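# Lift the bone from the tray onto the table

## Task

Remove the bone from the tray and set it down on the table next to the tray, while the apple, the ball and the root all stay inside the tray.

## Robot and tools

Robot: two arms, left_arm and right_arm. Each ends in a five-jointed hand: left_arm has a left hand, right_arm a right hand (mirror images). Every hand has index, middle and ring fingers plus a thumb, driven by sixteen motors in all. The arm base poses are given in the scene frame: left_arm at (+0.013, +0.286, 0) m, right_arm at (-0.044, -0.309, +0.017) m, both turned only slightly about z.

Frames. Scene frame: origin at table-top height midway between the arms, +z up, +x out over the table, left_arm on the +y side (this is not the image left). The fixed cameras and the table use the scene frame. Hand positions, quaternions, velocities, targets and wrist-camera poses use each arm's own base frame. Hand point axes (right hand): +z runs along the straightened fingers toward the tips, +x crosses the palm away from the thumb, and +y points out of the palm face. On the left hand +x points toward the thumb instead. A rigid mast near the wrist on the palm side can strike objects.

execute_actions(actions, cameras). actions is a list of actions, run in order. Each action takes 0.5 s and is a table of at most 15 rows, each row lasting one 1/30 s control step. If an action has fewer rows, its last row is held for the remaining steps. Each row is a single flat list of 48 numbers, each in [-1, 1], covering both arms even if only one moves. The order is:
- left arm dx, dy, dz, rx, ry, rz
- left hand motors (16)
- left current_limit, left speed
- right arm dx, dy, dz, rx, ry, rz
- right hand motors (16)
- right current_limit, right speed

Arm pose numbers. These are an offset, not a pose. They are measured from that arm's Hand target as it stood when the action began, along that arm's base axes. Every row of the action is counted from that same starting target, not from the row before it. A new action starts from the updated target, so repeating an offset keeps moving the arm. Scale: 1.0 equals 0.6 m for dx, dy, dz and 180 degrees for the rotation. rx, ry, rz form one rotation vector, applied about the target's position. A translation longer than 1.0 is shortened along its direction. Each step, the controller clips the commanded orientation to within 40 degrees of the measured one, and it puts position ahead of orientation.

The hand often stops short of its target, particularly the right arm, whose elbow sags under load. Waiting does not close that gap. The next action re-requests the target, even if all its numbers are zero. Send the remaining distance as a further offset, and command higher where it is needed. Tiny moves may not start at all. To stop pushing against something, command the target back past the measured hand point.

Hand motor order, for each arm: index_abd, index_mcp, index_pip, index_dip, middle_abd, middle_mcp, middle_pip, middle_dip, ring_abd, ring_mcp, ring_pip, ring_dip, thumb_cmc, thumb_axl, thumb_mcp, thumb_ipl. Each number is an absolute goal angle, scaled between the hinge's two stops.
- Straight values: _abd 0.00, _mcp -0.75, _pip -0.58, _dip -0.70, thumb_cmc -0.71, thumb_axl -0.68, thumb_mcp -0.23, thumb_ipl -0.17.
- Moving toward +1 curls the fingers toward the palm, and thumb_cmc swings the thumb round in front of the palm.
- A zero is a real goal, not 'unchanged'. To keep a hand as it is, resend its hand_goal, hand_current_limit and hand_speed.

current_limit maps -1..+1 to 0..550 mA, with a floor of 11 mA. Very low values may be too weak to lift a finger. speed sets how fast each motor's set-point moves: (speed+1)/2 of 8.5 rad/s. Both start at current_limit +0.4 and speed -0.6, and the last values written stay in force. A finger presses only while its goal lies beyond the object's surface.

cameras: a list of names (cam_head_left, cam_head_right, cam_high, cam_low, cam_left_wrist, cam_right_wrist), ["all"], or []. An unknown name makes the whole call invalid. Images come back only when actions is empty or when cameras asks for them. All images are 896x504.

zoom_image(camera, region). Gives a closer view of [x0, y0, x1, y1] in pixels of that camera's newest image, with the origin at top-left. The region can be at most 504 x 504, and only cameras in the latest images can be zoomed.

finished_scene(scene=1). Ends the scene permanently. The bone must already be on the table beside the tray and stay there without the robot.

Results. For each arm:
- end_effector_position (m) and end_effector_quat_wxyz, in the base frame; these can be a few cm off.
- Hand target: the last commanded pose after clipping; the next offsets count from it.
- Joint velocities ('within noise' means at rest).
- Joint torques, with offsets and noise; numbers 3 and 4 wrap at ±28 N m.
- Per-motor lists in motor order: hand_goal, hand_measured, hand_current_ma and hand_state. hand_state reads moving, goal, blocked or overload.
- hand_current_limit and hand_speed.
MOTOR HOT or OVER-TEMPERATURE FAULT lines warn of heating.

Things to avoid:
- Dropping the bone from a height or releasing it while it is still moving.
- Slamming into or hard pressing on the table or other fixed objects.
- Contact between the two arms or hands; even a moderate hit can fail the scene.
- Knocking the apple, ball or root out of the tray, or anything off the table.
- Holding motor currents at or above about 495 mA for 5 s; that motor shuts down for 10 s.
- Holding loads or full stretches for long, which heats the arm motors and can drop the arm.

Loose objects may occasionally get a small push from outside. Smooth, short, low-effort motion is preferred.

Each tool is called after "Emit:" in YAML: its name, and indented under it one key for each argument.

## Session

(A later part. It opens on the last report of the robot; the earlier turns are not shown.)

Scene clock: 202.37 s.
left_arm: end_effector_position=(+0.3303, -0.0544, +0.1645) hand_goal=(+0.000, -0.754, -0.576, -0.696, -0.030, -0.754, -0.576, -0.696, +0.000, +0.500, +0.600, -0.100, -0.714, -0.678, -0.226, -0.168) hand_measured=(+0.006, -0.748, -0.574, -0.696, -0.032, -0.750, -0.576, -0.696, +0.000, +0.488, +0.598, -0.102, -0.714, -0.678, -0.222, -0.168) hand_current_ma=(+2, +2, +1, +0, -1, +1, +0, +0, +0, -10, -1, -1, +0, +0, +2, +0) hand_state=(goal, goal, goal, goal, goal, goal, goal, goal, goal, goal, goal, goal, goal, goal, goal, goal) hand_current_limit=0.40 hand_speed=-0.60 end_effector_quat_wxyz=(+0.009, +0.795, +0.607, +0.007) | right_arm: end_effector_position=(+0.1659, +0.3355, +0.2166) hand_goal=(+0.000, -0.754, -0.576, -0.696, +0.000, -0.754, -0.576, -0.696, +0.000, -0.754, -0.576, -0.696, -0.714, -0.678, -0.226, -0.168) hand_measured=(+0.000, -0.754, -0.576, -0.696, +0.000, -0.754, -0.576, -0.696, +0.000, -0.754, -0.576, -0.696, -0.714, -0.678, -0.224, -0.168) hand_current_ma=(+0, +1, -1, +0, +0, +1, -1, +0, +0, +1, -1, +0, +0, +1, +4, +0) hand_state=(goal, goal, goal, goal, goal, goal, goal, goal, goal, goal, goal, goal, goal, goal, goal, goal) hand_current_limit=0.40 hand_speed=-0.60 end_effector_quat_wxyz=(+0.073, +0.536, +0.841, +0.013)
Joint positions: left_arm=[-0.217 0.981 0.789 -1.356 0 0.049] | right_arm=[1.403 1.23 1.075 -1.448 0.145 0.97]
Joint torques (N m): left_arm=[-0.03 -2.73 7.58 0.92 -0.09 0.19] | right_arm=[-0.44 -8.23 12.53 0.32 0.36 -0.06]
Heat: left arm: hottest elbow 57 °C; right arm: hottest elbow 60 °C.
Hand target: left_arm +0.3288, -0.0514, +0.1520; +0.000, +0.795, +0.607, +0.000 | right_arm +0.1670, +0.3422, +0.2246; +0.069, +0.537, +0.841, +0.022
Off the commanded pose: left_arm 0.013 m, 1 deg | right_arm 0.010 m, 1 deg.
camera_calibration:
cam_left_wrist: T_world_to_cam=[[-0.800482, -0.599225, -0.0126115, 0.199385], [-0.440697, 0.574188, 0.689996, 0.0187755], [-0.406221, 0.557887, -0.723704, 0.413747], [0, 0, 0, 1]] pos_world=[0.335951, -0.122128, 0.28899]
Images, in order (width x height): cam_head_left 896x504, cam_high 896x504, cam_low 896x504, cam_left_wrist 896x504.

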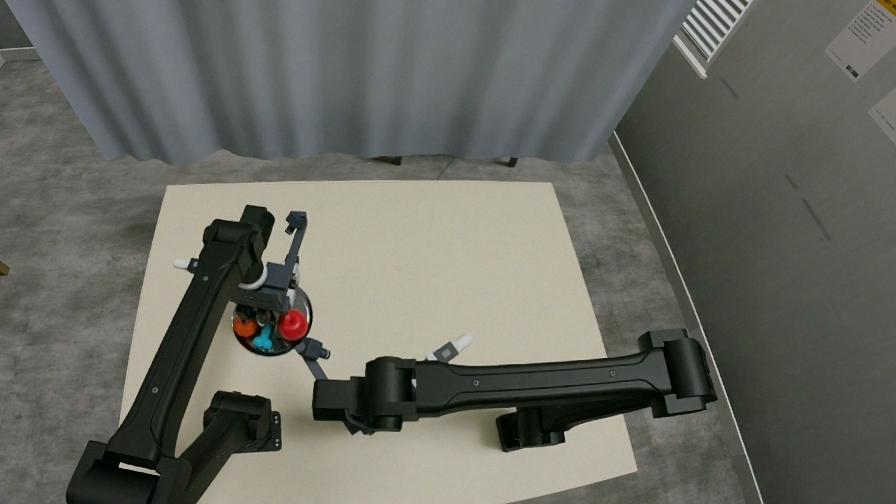

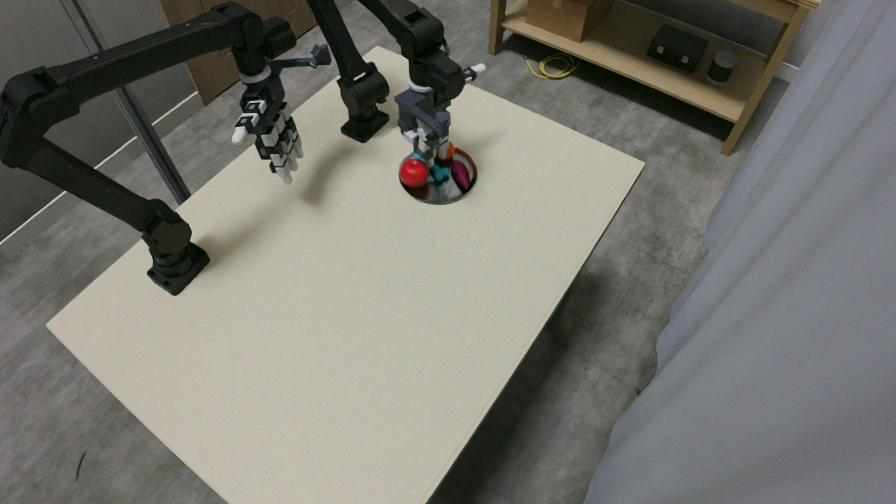

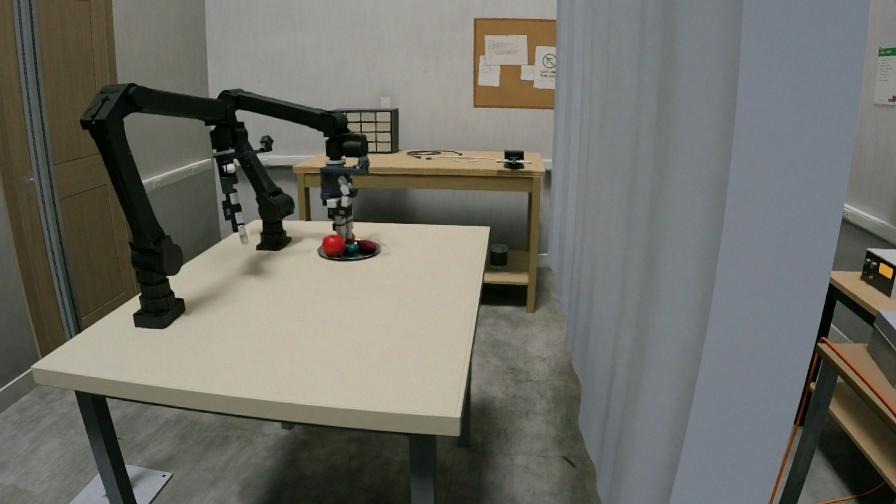

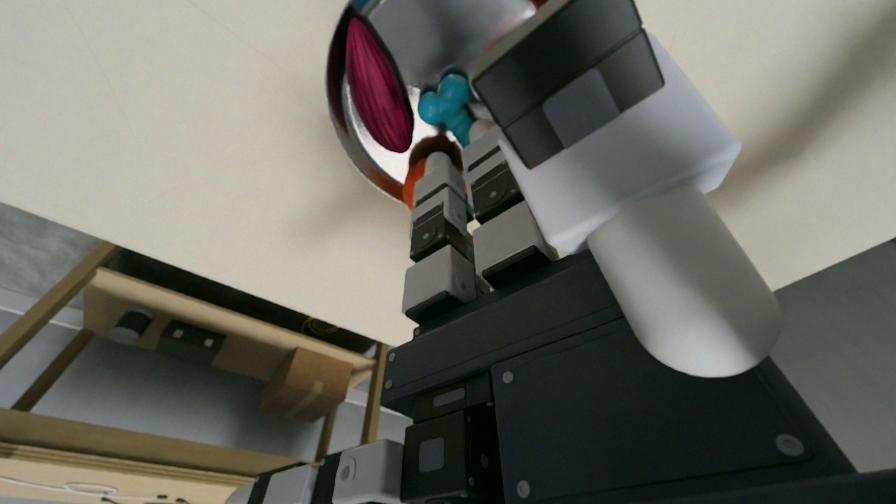

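Emit:
execute_actions:
  actions:
    - [[-0.0048,0.0013,-0.05,0,0,0,0,-0.754,-0.576,-0.696,-0.03,-0.754,-0.576,-0.696,0,0.5,0.6,-0.1,-0.714,-0.678,-0.226,-0.168,0.4,-0.6,0,0,0,0,0,0,0,-0.754,-0.576,-0.696,0,-0.754,-0.576,-0.696,0,-0.754,-0.576,-0.696,-0.714,-0.678,-0.226,-0.168,0.4,-0.6]]
  cameras: ["cam_head_left", "cam_high", "cam_low", "cam_left_wrist"]

Emit:
zoom_image:
  camera: "cam_left_wrist"
  region: [370, 0, 570, 180]

Emit:
zoom_image:
  camera: "cam_high"
  region: [385, 100, 485, 210]

Emit:
zoom_image:
  camera: "cam_low"
  region: [300, 180, 400, 270]

Emit:
zoom_image:
  camera: "cam_head_left"
  region: [225, 270, 325, 360]

Scene clock: 208.53 s.
left_arm: end_effector_position=(+0.3325, -0.0550, +0.1471) hand_goal=(+0.000, -0.754, -0.576, -0.696, -0.030, -0.754, -0.576, -0.696, +0.000, +0.500, +0.600, -0.100, -0.714, -0.678, -0.226, -0.168) hand_measured=(+0.004, -0.750, -0.574, -0.696, -0.018, -0.764, -0.582, -0.698, +0.000, +0.488, +0.598, -0.102, -0.714, -0.678, -0.222, -0.168) hand_current_ma=(+1, +2, +1, +0, +6, -7, -2, +0, +0, -10, -1, -1, +0, +0, +2, +0) hand_state=(goal, goal, goal, goal, goal, goal, goal, goal, goal, goal, goal, goal, goal, goal, goal, goal) hand_current_limit=0.40 hand_speed=-0.60 end_effector_quat_wxyz=(+0.020, +0.794, +0.607, +0.015) | right_arm: end_effector_position=(+0.1659, +0.3355, +0.2166) hand_goal=(+0.000, -0.754, -0.576, -0.696, +0.000, -0.754, -0.576, -0.696, +0.000, -0.754, -0.576, -0.696, -0.714, -0.678, -0.226, -0.168) hand_measured=(+0.000, -0.754, -0.576, -0.696, +0.000, -0.754, -0.576, -0.696, +0.000, -0.754, -0.576, -0.696, -0.714, -0.678, -0.224, -0.168) hand_current_ma=(+0, +1, -1, +0, +0, +1, -1, +0, +0, +1, -1, +0, +0, +1, +4, +0) hand_state=(goal, goal, goal, goal, goal, goal, goal, goal, goal, goal, goal, goal, goal, goal, goal, goal) hand_current_limit=0.40 hand_speed=-0.60 end_effector_quat_wxyz=(+0.073, +0.536, +0.841, +0.013)
Joint positions: left_arm=[-0.216 0.982 0.736 -1.276 0.003 0.051] | right_arm=[1.403 1.23 1.075 -1.448 0.145 0.97]
Joint torques (N m): left_arm=[-0.15 -1.61 6.15 1.24 -0.2 0.14] | right_arm=[-0.44 -8.18 12.53 0.32 0.36 -0.05]
Heat: left arm: hottest elbow 56 °C; right arm: hottest elbow 60 °C.
Hand target: left_arm +0.3260, -0.0506, +0.1220; +0.000, +0.795, +0.607, +0.000 | right_arm +0.1670, +0.3422, +0.2246; +0.069, +0.537, +0.841, +0.022
Off the commanded pose: left_arm 0.026 m, 3 deg | right_arm 0.010 m, 1 deg.
camera_calibration:
cam_left_wrist: T_world_to_cam=[[-0.800058, -0.59929, -0.0275408, 0.202696], [-0.457727, 0.580106, 0.673769, 0.0404759], [-0.387806, 0.55166, -0.738429, 0.398058], [0, 0, 0, 1]] pos_world=[0.335065, -0.121599, 0.272249]
Images, in order (width x height): cam_head_left 896x504, cam_high 896x504, cam_low 896x504, cam_left_wrist 896x504.

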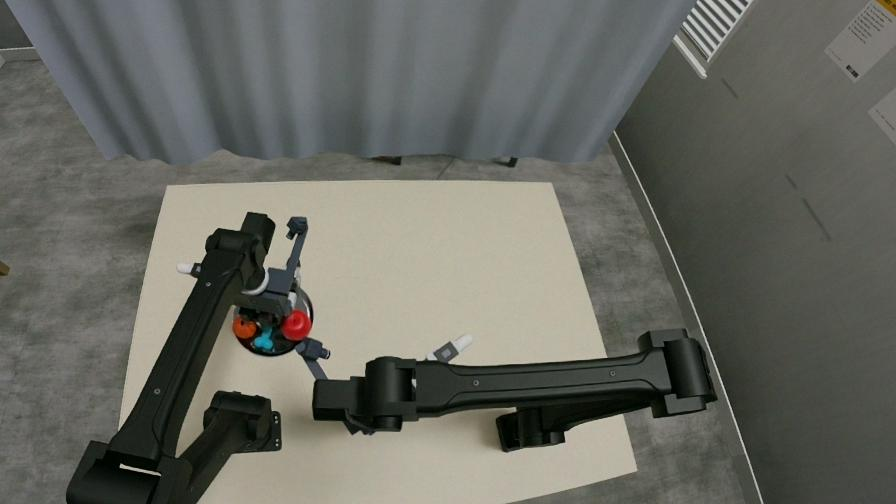

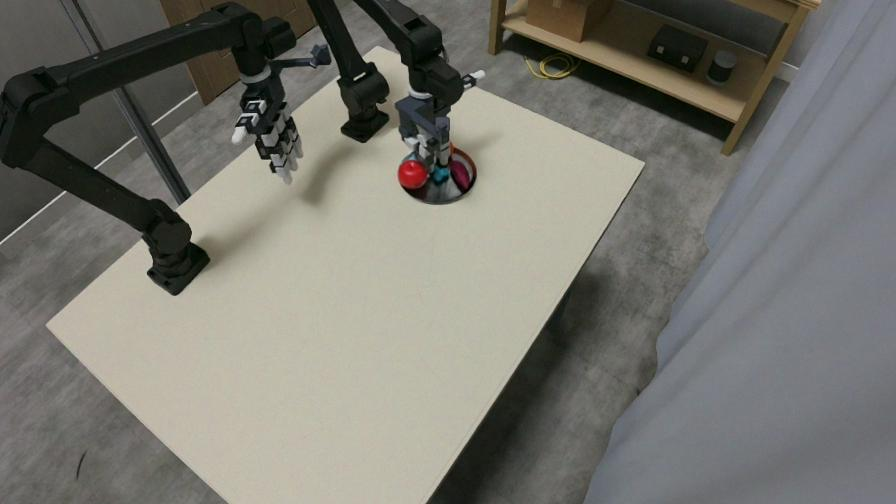

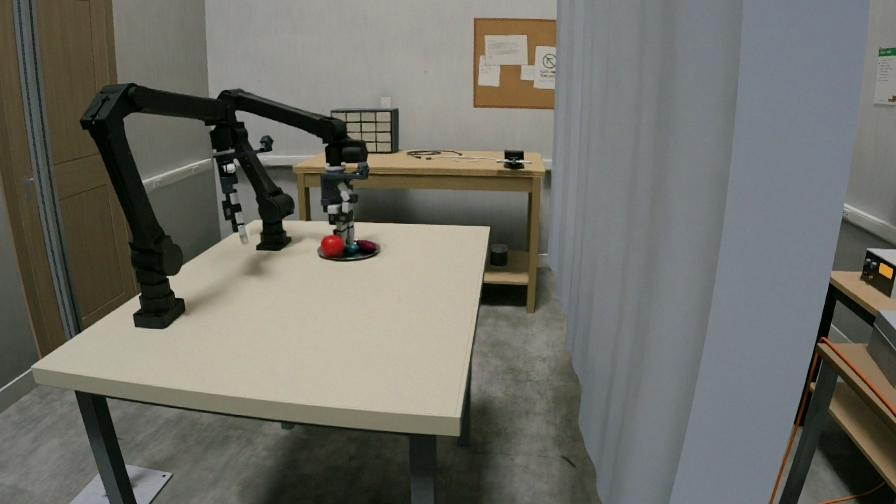

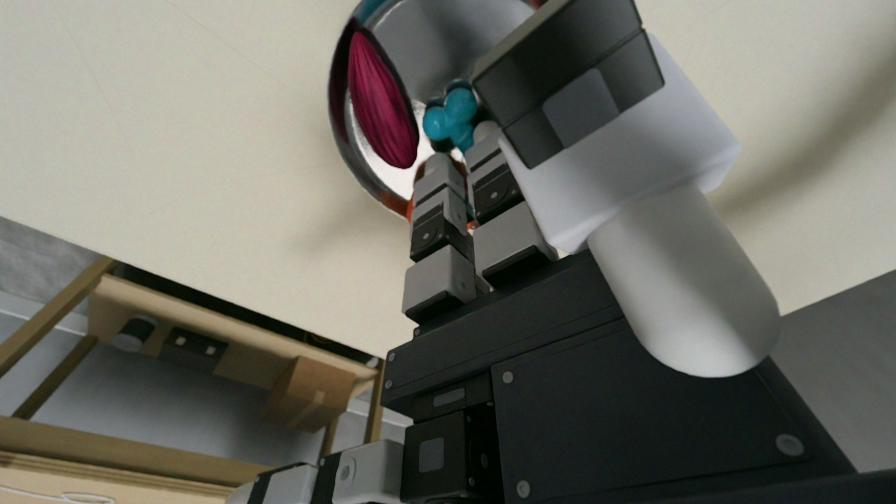

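Scaled by 2.520 from the camera's 896x504 image, which has a finer 1280x720 frame.

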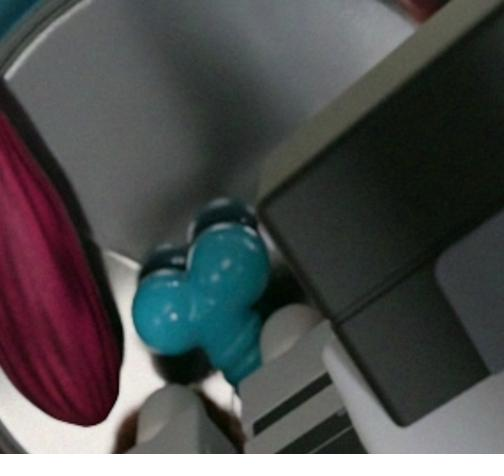

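Scaled by 4.582 from the camera's 896x504 image, which has a finer 1280x720 frame.

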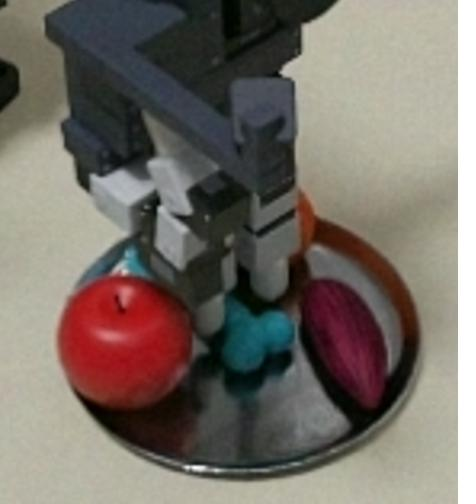

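Scaled by 5.040 from the camera's 896x504 image, which has a finer 1280x720 frame.

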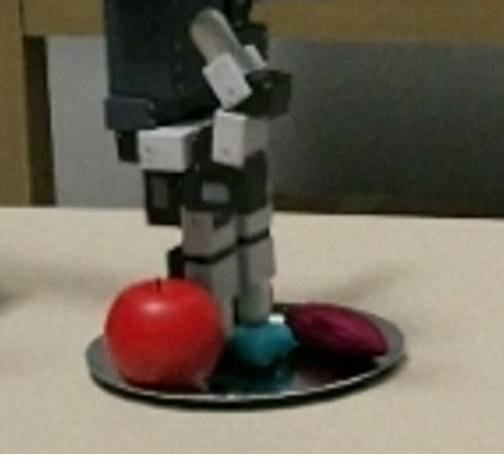

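Scaled by 5.040 from the camera's 896x504 image, which has a finer 1280x720 frame.

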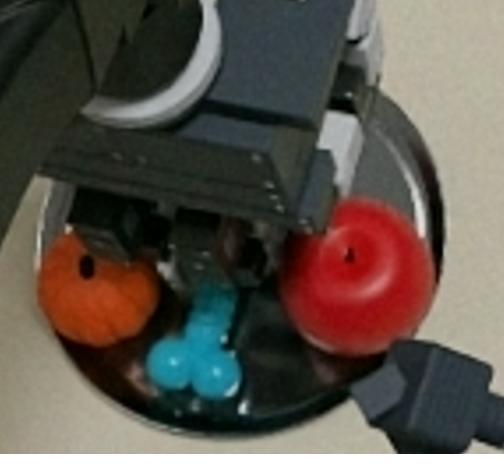

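Emit:
execute_actions:
  actions:
    - [[-0.0083,0,0.0517,0,0.0083,0,0,-0.754,-0.576,-0.696,-0.03,-0.754,-0.576,-0.696,0,0.5,0.6,-0.1,-0.714,-0.678,-0.226,-0.168,0.4,-0.6,0,0,0,0,0,0,0,-0.754,-0.576,-0.696,0,-0.754,-0.576,-0.696,0,-0.754,-0.576,-0.696,-0.714,-0.678,-0.226,-0.168,0.4,-0.6]]
  cameras: ["cam_left_wrist"]

Emit:
zoom_image:
  camera: "cam_left_wrist"
  region: [370, 0, 570, 180]

Scene clock: 213.70 s.
left_arm: end_effector_position=(+0.3109, -0.0506, +0.1396) hand_goal=(+0.000, -0.754, -0.576, -0.696, -0.030, -0.754, -0.576, -0.696, +0.000, +0.500, +0.600, -0.100, -0.714, -0.678, -0.226, -0.168) hand_measured=(+0.004, -0.748, -0.572, -0.696, -0.030, -0.742, -0.570, -0.694, +0.000, +0.488, +0.598, -0.102, -0.714, -0.678, -0.222, -0.168) hand_current_ma=(+1, +3, +1, +0, +0, +10, +3, +1, +0, -10, -1, -1, +0, +0, +2, +0) hand_state=(goal, goal, goal, goal, goal, goal, goal, goal, goal, goal, goal, goal, goal, goal, goal, goal) hand_current_limit=0.40 hand_speed=-0.60 end_effector_quat_wxyz=(-0.014, +0.795, +0.606, -0.015) | right_arm: end_effector_position=(+0.1659, +0.3355, +0.2166) hand_goal=(+0.000, -0.754, -0.576, -0.696, +0.000, -0.754, -0.576, -0.696, +0.000, -0.754, -0.576, -0.696, -0.714, -0.678, -0.226, -0.168) hand_measured=(+0.000, -0.754, -0.576, -0.696, +0.000, -0.754, -0.576, -0.696, +0.000, -0.754, -0.576, -0.696, -0.714, -0.678, -0.224, -0.168) hand_current_ma=(+0, +1, -1, +0, +0, +1, -1, +0, +0, +1, -1, +0, +0, +1, +4, +0) hand_state=(goal, goal, goal, goal, goal, goal, goal, goal, goal, goal, goal, goal, goal, goal, goal, goal) hand_current_limit=0.40 hand_speed=-0.60 end_effector_quat_wxyz=(+0.073, +0.536, +0.841, +0.013)
Joint positions: left_arm=[-0.216 0.982 0.737 -1.366 0.004 0.052] | right_arm=[1.403 1.23 1.075 -1.448 0.145 0.97]
Joint torques (N m): left_arm=[-0.21 -2.96 11.41 -0.16 -0.04 0.12] | right_arm=[-0.44 -8.23 12.52 0.31 0.36 -0.05]
Heat: left arm: hottest elbow 55 °C; right arm: hottest elbow 60 °C.
Hand target: left_arm +0.3210, -0.0507, +0.1531; -0.008, +0.795, +0.607, -0.010 | right_arm +0.1670, +0.3422, +0.2246; +0.069, +0.537, +0.841, +0.022
Off the commanded pose: left_arm 0.017 m, 1 deg | right_arm 0.010 m, 1 deg.
camera_calibration:
cam_left_wrist: T_world_to_cam=[[-0.800995, -0.59782, 0.0319053, 0.179785], [-0.395343, 0.56822, 0.721685, 0.00640357], [-0.449567, 0.565453, -0.691486, 0.395089], [0, 0, 0, 1]] pos_world=[0.324157, -0.119564, 0.262841]
Images, in order (width x height): cam_left_wrist 896x504.

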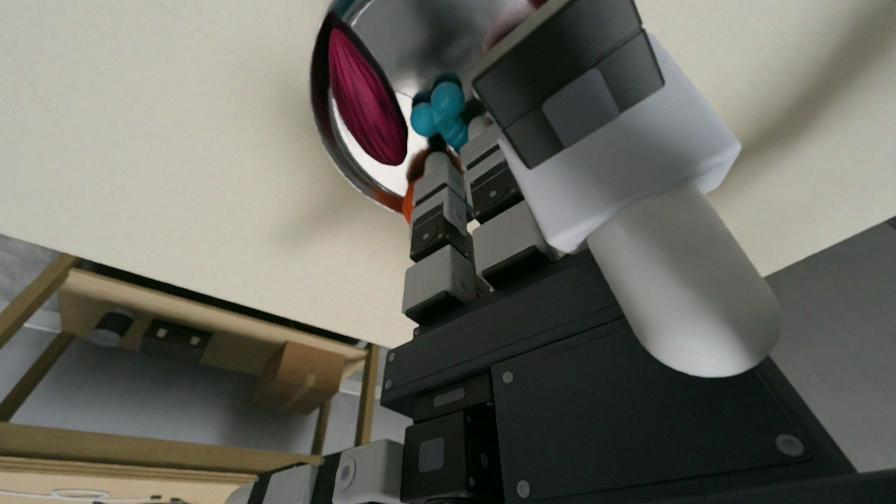

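Scaled by 2.520 from the camera's 896x504 image, which has a finer 1280x720 frame.

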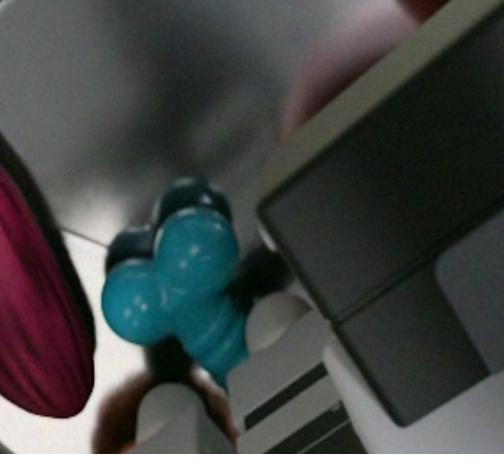

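Emit:
execute_actions:
  actions: []
  cameras: ["cam_head_left", "cam_high", "cam_low", "cam_head_right"]

Emit:
zoom_image:
  camera: "cam_high"
  region: [385, 100, 485, 210]

Emit:
zoom_image:
  camera: "cam_low"
  region: [300, 180, 400, 270]

Emit:
zoom_image:
  camera: "cam_head_left"
  region: [225, 270, 325, 360]

Scene clock: 217.70 s.
left_arm: end_effector_position=(+0.3109, -0.0506, +0.1396) hand_goal=(+0.000, -0.754, -0.576, -0.696, -0.030, -0.754, -0.576, -0.696, +0.000, +0.500, +0.600, -0.100, -0.714, -0.678, -0.226, -0.168) hand_measured=(+0.004, -0.748, -0.572, -0.696, -0.030, -0.742, -0.570, -0.694, +0.000, +0.488, +0.598, -0.102, -0.714, -0.678, -0.222, -0.168) hand_current_ma=(+1, +3, +1, +0, +0, +10, +3, +1, +0, -10, -1, -1, +0, +0, +2, +0) hand_state=(goal, goal, goal, goal, goal, goal, goal, goal, goal, goal, goal, goal, goal, goal, goal, goal) hand_current_limit=0.40 hand_speed=-0.60 end_effector_quat_wxyz=(-0.014, +0.795, +0.606, -0.015) | right_arm: end_effector_position=(+0.1659, +0.3355, +0.2166) hand_goal=(+0.000, -0.754, -0.576, -0.696, +0.000, -0.754, -0.576, -0.696, +0.000, -0.754, -0.576, -0.696, -0.714, -0.678, -0.226, -0.168) hand_measured=(+0.000, -0.754, -0.576, -0.696, +0.000, -0.754, -0.576, -0.696, +0.000, -0.754, -0.576, -0.696, -0.714, -0.678, -0.224, -0.168) hand_current_ma=(+0, +1, -1, +0, +0, +1, -1, +0, +0, +1, -1, +0, +0, +1, +4, +0) hand_state=(goal, goal, goal, goal, goal, goal, goal, goal, goal, goal, goal, goal, goal, goal, goal, goal) hand_current_limit=0.40 hand_speed=-0.60 end_effector_quat_wxyz=(+0.073, +0.536, +0.841, +0.013)
Joint positions: left_arm=[-0.216 0.982 0.737 -1.366 0.004 0.052] | right_arm=[1.403 1.23 1.075 -1.448 0.145 0.97]
Joint velocities: within noise
Joint torques (N m): left_arm=[-0.09 -2.9 11.4 -0.16 -0.05 0.11] | right_arm=[-0.44 -8.23 12.52 0.32 0.36 -0.06]
Heat: left arm: hottest elbow 56 °C; right arm: hottest elbow 60 °C.
Hand target: left_arm +0.3210, -0.0507, +0.1531; -0.008, +0.795, +0.607, -0.010 | right_arm +0.1670, +0.3422, +0.2246; +0.069, +0.537, +0.841, +0.022
Off the commanded pose: left_arm 0.017 m, 1 deg | right_arm 0.010 m, 1 deg.
Images, in order (width x height): cam_head_left 896x504, cam_head_right 896x504, cam_high 896x504, cam_low 896x504.

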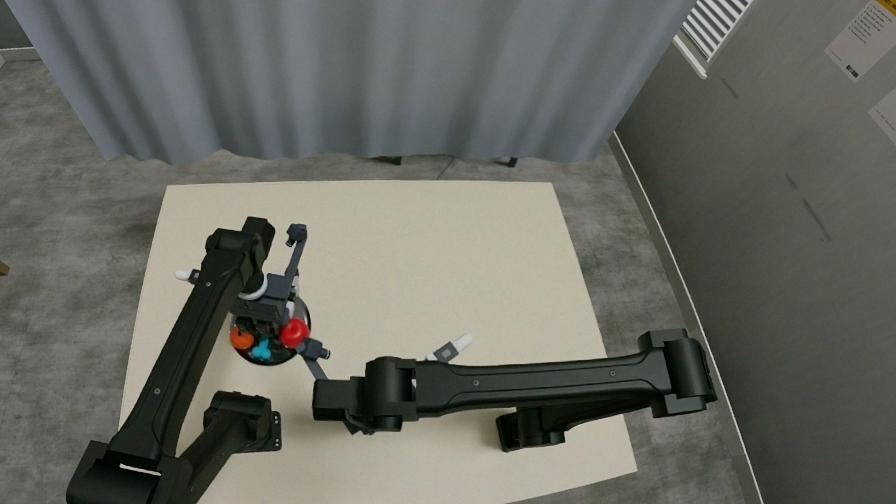

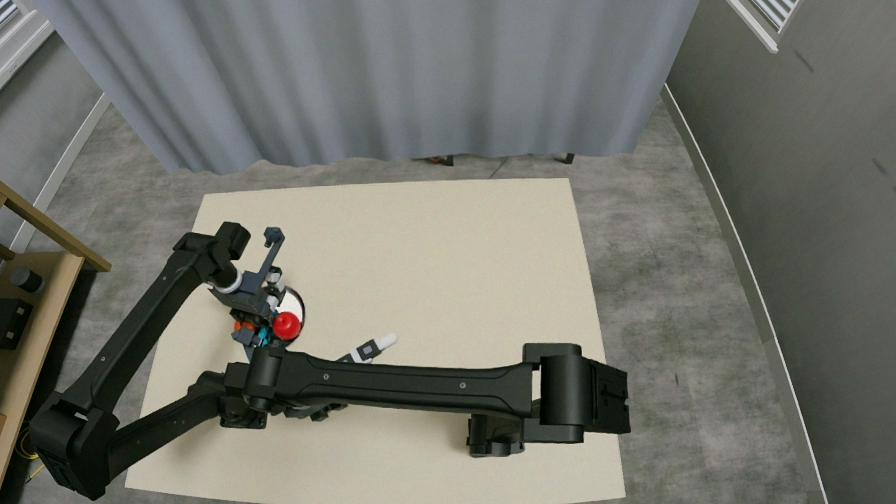

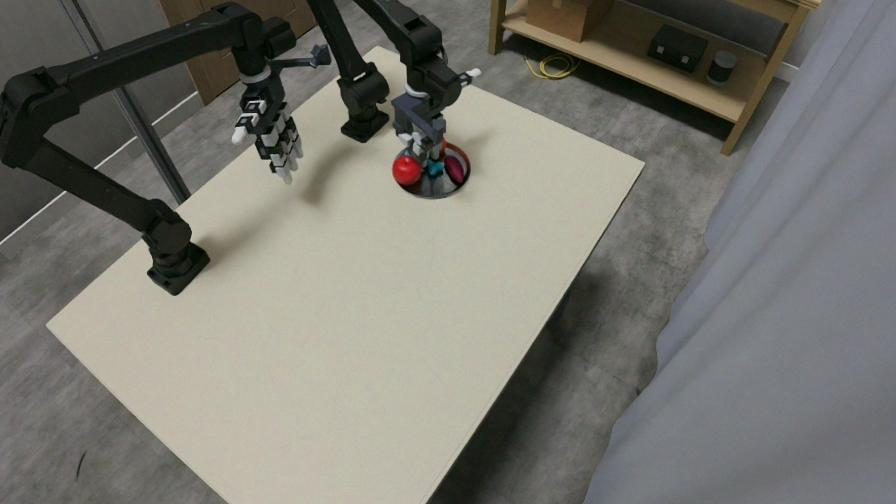

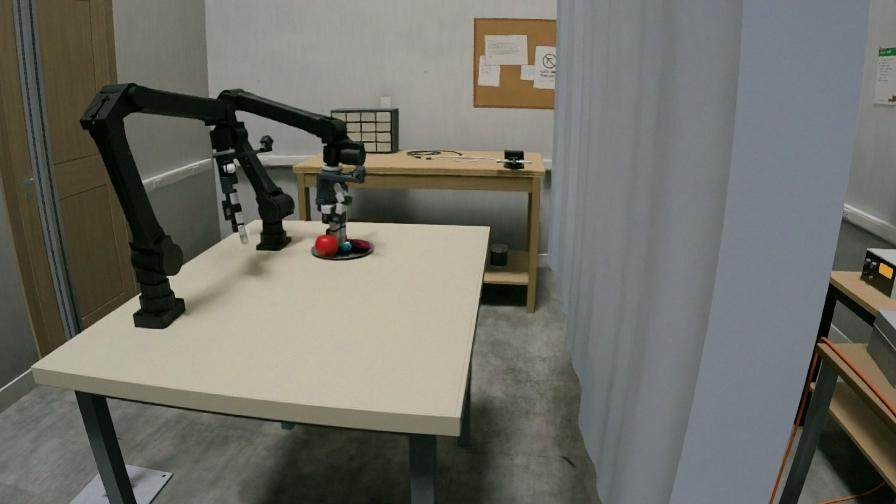

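Scaled by 4.582 from the camera's 896x504 image, which has a finer 1280x720 frame.

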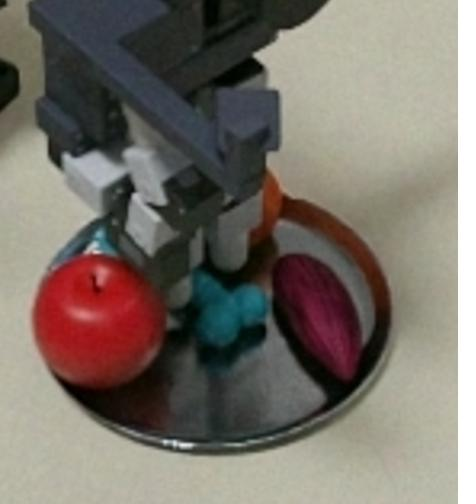

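Scaled by 5.040 from the camera's 896x504 image, which has a finer 1280x720 frame.

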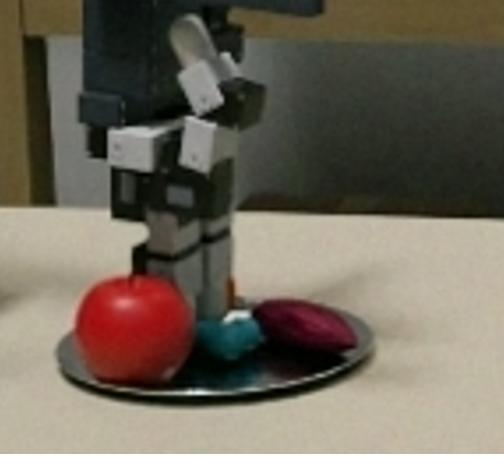

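Scaled by 5.040 from the camera's 896x504 image, which has a finer 1280x720 frame.

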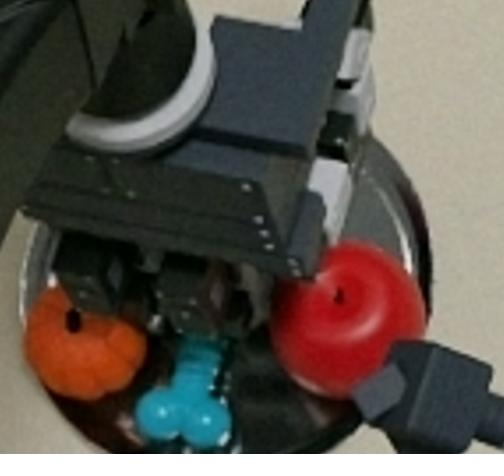

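Emit:
execute_actions:
  actions:
    - [[-0.0175,0.0117,-0.0635,0,0,0,0,-0.754,-0.576,-0.696,-0.03,-0.754,-0.576,-0.696,0,0.5,0.6,-0.1,-0.714,-0.678,-0.226,-0.168,0.4,-0.6,0,0,0,0,0,0,0,-0.754,-0.576,-0.696,0,-0.754,-0.576,-0.696,0,-0.754,-0.576,-0.696,-0.714,-0.678,-0.226,-0.168,0.4,-0.6]]
  cameras: ["cam_head_left", "cam_high", "cam_low", "cam_left_wrist"]

Emit:
zoom_image:
  camera: "cam_left_wrist"
  region: [370, 0, 570, 180]

Emit:
zoom_image:
  camera: "cam_high"
  region: [385, 100, 485, 210]

Emit:
zoom_image:
  camera: "cam_head_left"
  region: [225, 270, 325, 360]

Scene clock: 230.37 s.
left_arm: end_effector_position=(+0.3194, -0.0490, +0.1331) hand_goal=(+0.000, -0.754, -0.576, -0.696, -0.030, -0.754, -0.576, -0.696, +0.000, +0.500, +0.600, -0.100, -0.714, -0.678, -0.226, -0.168) hand_measured=(+0.000, -0.774, -0.598, -0.696, -0.026, -0.756, -0.578, -0.698, +0.000, +0.488, +0.598, -0.102, -0.714, -0.678, -0.222, -0.168) hand_current_ma=(+0, -20, -22, +0, +1, +0, -1, +0, +0, -10, -1, -1, +0, +0, +2, +0) hand_state=(goal, goal, blocked, goal, goal, goal, goal, goal, goal, goal, goal, goal, goal, goal, goal, goal) hand_current_limit=0.40 hand_speed=-0.60 end_effector_quat_wxyz=(+0.003, +0.795, +0.606, +0.000) | right_arm: end_effector_position=(+0.1659, +0.3355, +0.2166) hand_goal=(+0.000, -0.754, -0.576, -0.696, +0.000, -0.754, -0.576, -0.696, +0.000, -0.754, -0.576, -0.696, -0.714, -0.678, -0.226, -0.168) hand_measured=(+0.000, -0.754, -0.576, -0.696, +0.000, -0.754, -0.576, -0.696, +0.000, -0.754, -0.576, -0.696, -0.714, -0.678, -0.224, -0.168) hand_current_ma=(+0, +1, -1, +0, +0, +1, -1, +0, +0, +1, -1, +0, +0, +1, +4, +0) hand_state=(goal, goal, goal, goal, goal, goal, goal, goal, goal, goal, goal, goal, goal, goal, goal, goal) hand_current_limit=0.40 hand_speed=-0.60 end_effector_quat_wxyz=(+0.073, +0.536, +0.841, +0.013)
Joint positions: left_arm=[-0.2 0.98 0.708 -1.294 0.005 0.068] | right_arm=[1.403 1.23 1.075 -1.448 0.145 0.97]
Joint torques (N m): left_arm=[0.32 -3.19 5.9 1.01 -0.1 0.18] | right_arm=[-0.38 -8.23 12.52 0.32 0.36 -0.06]
Heat: left arm: hottest elbow 57 °C; right arm: hottest elbow 60 °C.
Hand target: left_arm +0.3104, -0.0436, +0.1149; -0.008, +0.795, +0.607, -0.010 | right_arm +0.1670, +0.3422, +0.2246; +0.069, +0.537, +0.841, +0.022
Off the commanded pose: left_arm 0.021 m, 2 deg | right_arm 0.010 m, 1 deg.
camera_calibration:
cam_left_wrist: T_world_to_cam=[[-0.801758, -0.597641, 0.00299745, 0.191951], [-0.426668, 0.575889, 0.697357, 0.0272141], [-0.418495, 0.557833, -0.716717, 0.386628], [0, 0, 0, 1]] pos_world=[0.327312, -0.116628, 0.25755]
Images, in order (width x height): cam_head_left 896x504, cam_high 896x504, cam_low 896x504, cam_left_wrist 896x504.

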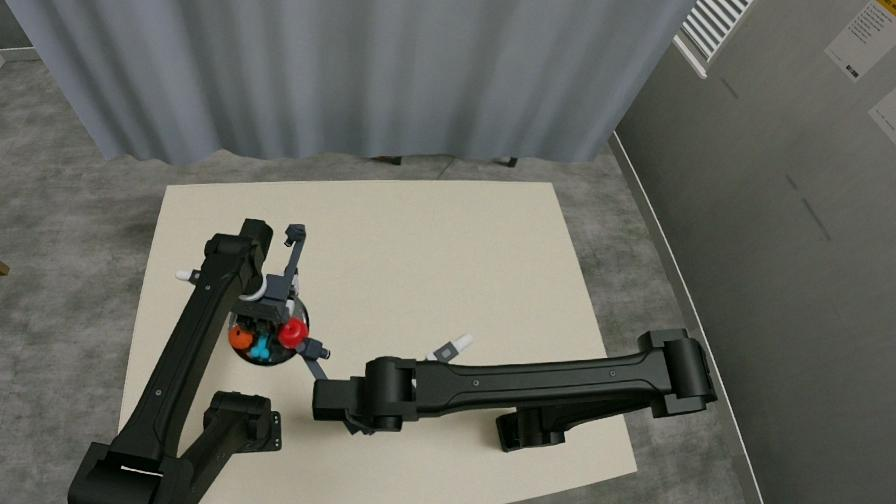

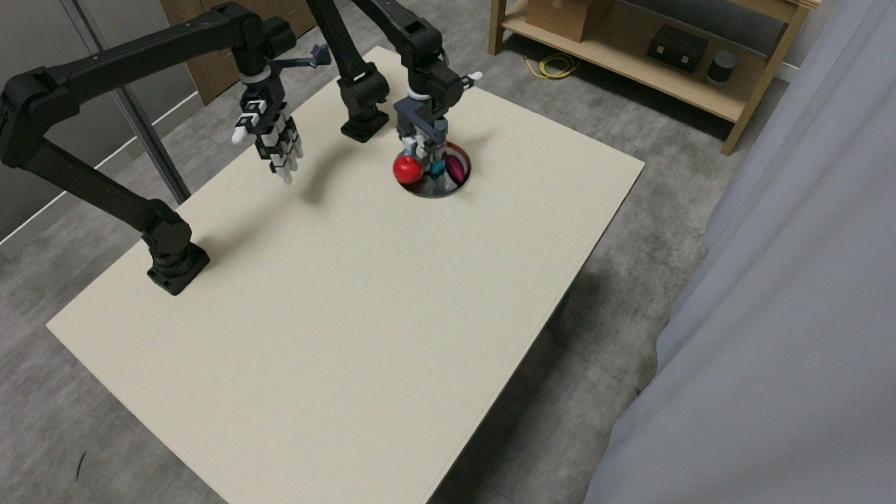

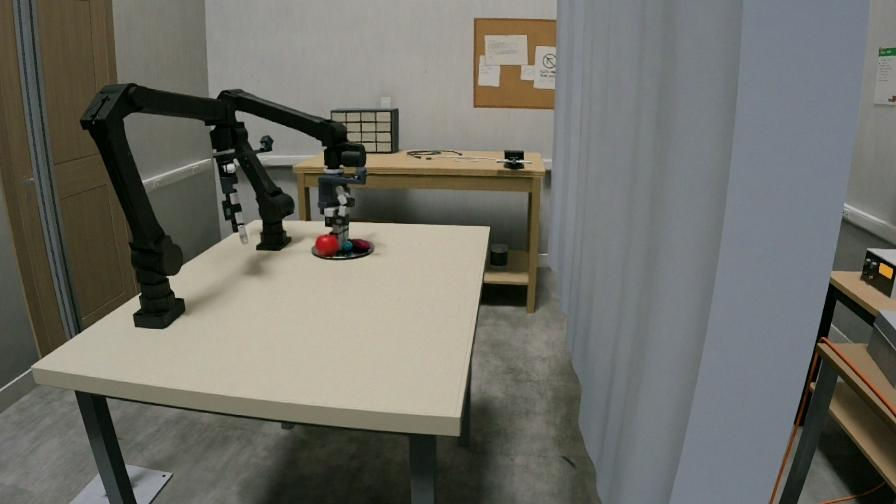

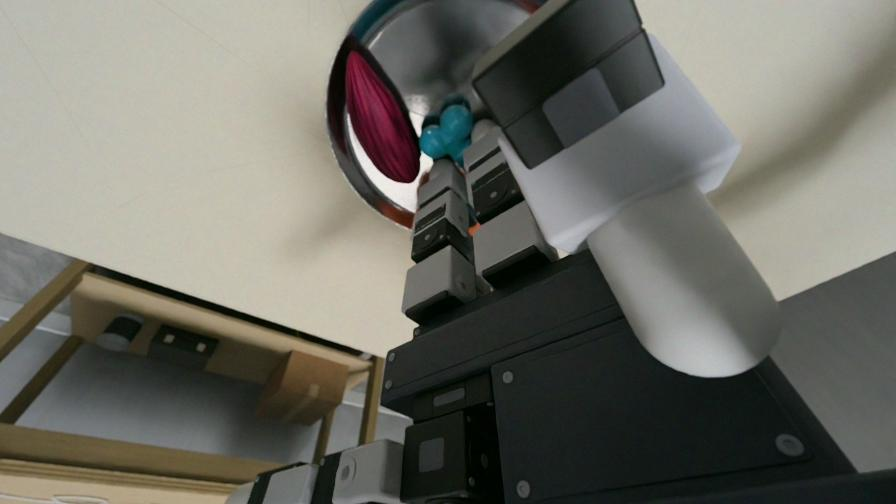

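Scaled by 2.520 from the camera's 896x504 image, which has a finer 1280x720 frame.

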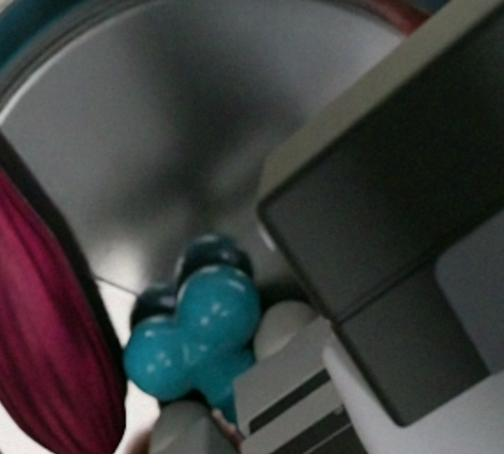

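Scaled by 4.582 from the camera's 896x504 image, which has a finer 1280x720 frame.

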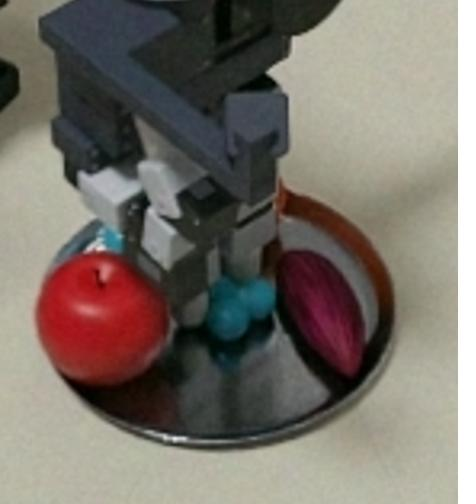

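Scaled by 5.040 from the camera's 896x504 image, which has a finer 1280x720 frame.

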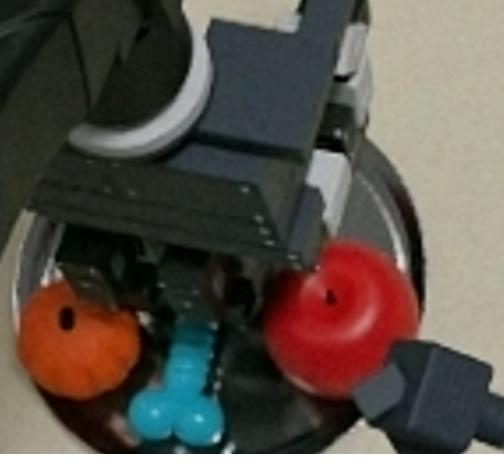

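Emit:
execute_actions:
  actions:
    - [[-0.0098,0.0043,0.1002,0,-0.0083,0,0,-0.754,-0.576,-0.696,-0.03,-0.754,-0.576,-0.696,0,0.5,0.6,-0.1,-0.714,-0.678,-0.226,-0.168,0.4,-0.6,0,0,0,0,0,0,0,-0.754,-0.576,-0.696,0,-0.754,-0.576,-0.696,0,-0.754,-0.576,-0.696,-0.714,-0.678,-0.226,-0.168,0.4,-0.6]]
    - [[-0.0058,0.005,-0.0667,0,0,0,0,-0.754,-0.576,-0.696,-0.03,-0.754,-0.576,-0.696,0,0.5,0.6,-0.1,-0.714,-0.678,-0.226,-0.168,0.4,-0.6,0,0,0,0,0,0,0,-0.754,-0.576,-0.696,0,-0.754,-0.576,-0.696,0,-0.754,-0.576,-0.696,-0.714,-0.678,-0.226,-0.168,0.4,-0.6]]
  cameras: ["cam_head_left", "cam_high", "cam_low", "cam_left_wrist"]

Emit:
zoom_image:
  camera: "cam_left_wrist"
  region: [370, 0, 570, 180]

Emit:
zoom_image:
  camera: "cam_high"
  region: [385, 100, 485, 210]

Emit:
zoom_image:
  camera: "cam_head_left"
  region: [225, 270, 325, 360]

Scene clock: 236.90 s.
left_arm: end_effector_position=(+0.3029, -0.0407, +0.1433) hand_goal=(+0.000, -0.754, -0.576, -0.696, -0.030, -0.754, -0.576, -0.696, +0.000, +0.500, +0.600, -0.100, -0.714, -0.678, -0.226, -0.168) hand_measured=(+0.002, -0.750, -0.574, -0.696, -0.030, -0.752, -0.576, -0.698, +0.000, +0.488, +0.598, -0.102, -0.714, -0.678, -0.222, -0.168) hand_current_ma=(+0, +2, +1, +0, +0, +1, +0, +0, +0, -10, -1, -1, +0, +0, +2, +0) hand_state=(goal, goal, goal, goal, goal, goal, goal, goal, goal, goal, goal, goal, goal, goal, goal, goal) hand_current_limit=0.40 hand_speed=-0.60 end_effector_quat_wxyz=(+0.004, +0.794, +0.607, +0.003) | right_arm: end_effector_position=(+0.1659, +0.3355, +0.2166) hand_goal=(+0.000, -0.754, -0.576, -0.696, +0.000, -0.754, -0.576, -0.696, +0.000, -0.754, -0.576, -0.696, -0.714, -0.678, -0.226, -0.168) hand_measured=(+0.000, -0.754, -0.576, -0.696, +0.000, -0.754, -0.576, -0.696, +0.000, -0.754, -0.576, -0.696, -0.714, -0.678, -0.224, -0.168) hand_current_ma=(+0, +1, -1, +0, +0, +1, -1, +0, +0, +1, -1, +0, +0, +1, +4, +0) hand_state=(goal, goal, goal, goal, goal, goal, goal, goal, goal, goal, goal, goal, goal, goal, goal, goal) hand_current_limit=0.40 hand_speed=-0.60 end_effector_quat_wxyz=(+0.073, +0.536, +0.841, +0.013)
Joint positions: left_arm=[-0.182 0.909 0.695 -1.346 0.001 0.083] | right_arm=[1.403 1.23 1.075 -1.448 0.145 0.97]
Joint torques (N m): left_arm=[-0.15 -2.37 7.6 0.88 -0.14 0.17] | right_arm=[-0.38 -8.23 12.51 0.32 0.36 -0.06]
Heat: left arm: hottest elbow 56 °C; right arm: hottest elbow 60 °C.
Hand target: left_arm +0.3011, -0.0380, +0.1350; +0.000, +0.795, +0.607, +0.000 | right_arm +0.1670, +0.3422, +0.2246; +0.069, +0.537, +0.841, +0.022
Off the commanded pose: left_arm 0.009 m, 1 deg | right_arm 0.010 m, 1 deg.
camera_calibration:
cam_left_wrist: T_world_to_cam=[[-0.80014, -0.599799, -0.00409651, 0.184115], [-0.432997, 0.57287, 0.695941, 0.0102348], [-0.415078, 0.558624, -0.718088, 0.381474], [0, 0, 0, 1]] pos_world=[0.310091, -0.108532, 0.267563]
Images, in order (width x height): cam_head_left 896x504, cam_high 896x504, cam_low 896x504, cam_left_wrist 896x504.

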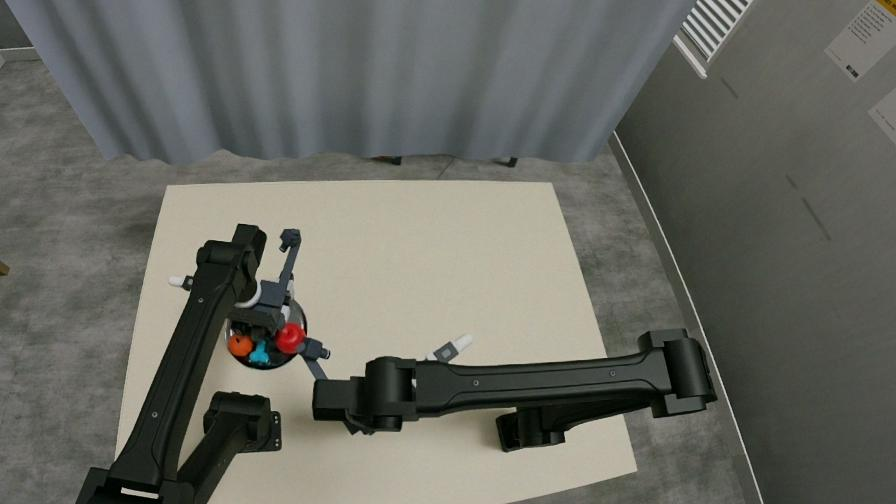

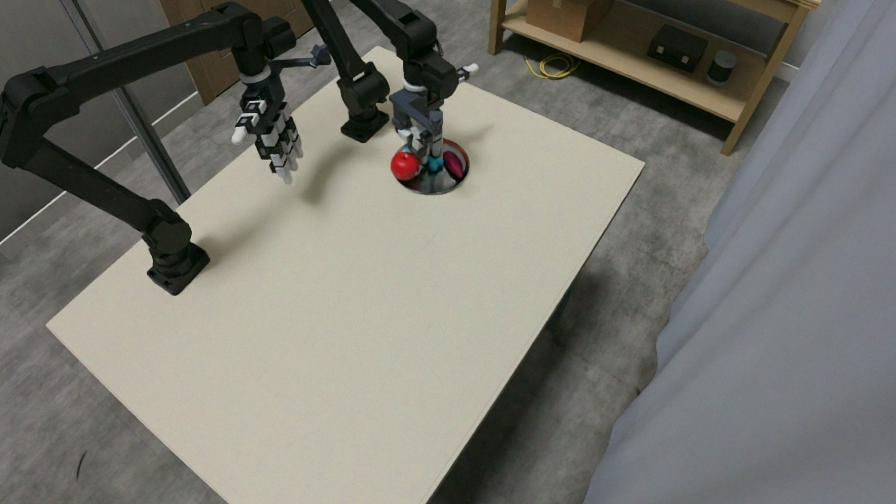

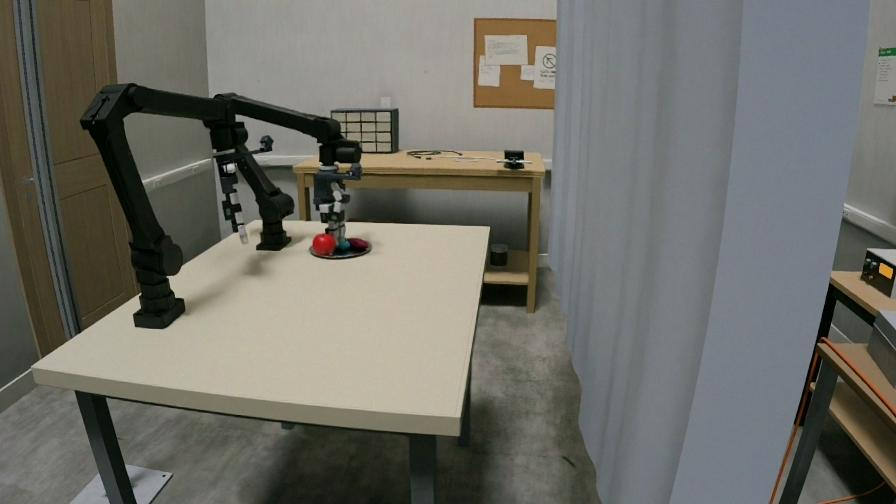

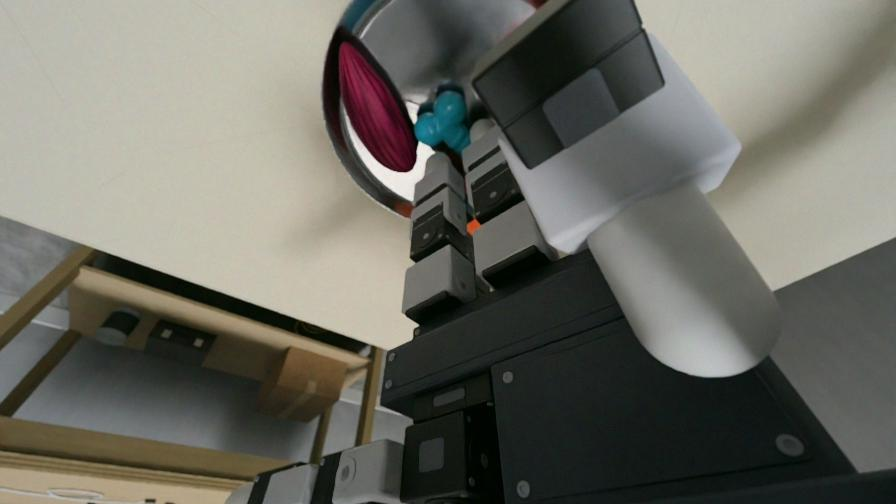

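Scaled by 2.520 from the camera's 896x504 image, which has a finer 1280x720 frame.

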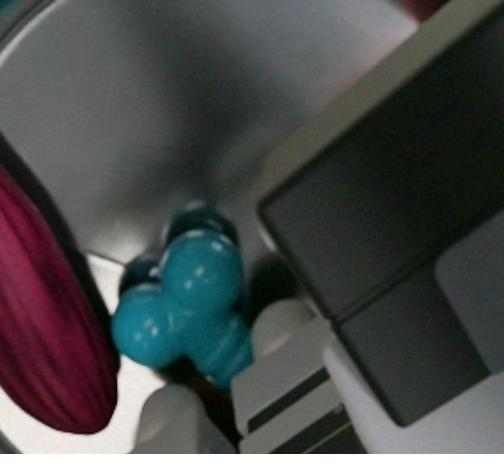

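Scaled by 4.582 from the camera's 896x504 image, which has a finer 1280x720 frame.

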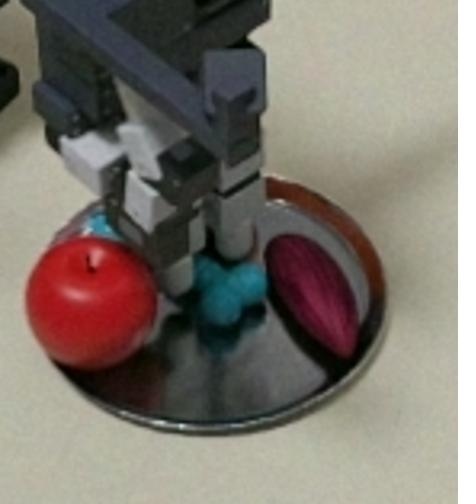

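Scaled by 5.040 from the camera's 896x504 image, which has a finer 1280x720 frame.

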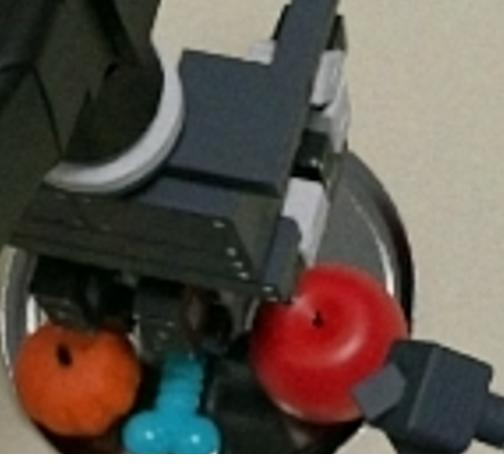

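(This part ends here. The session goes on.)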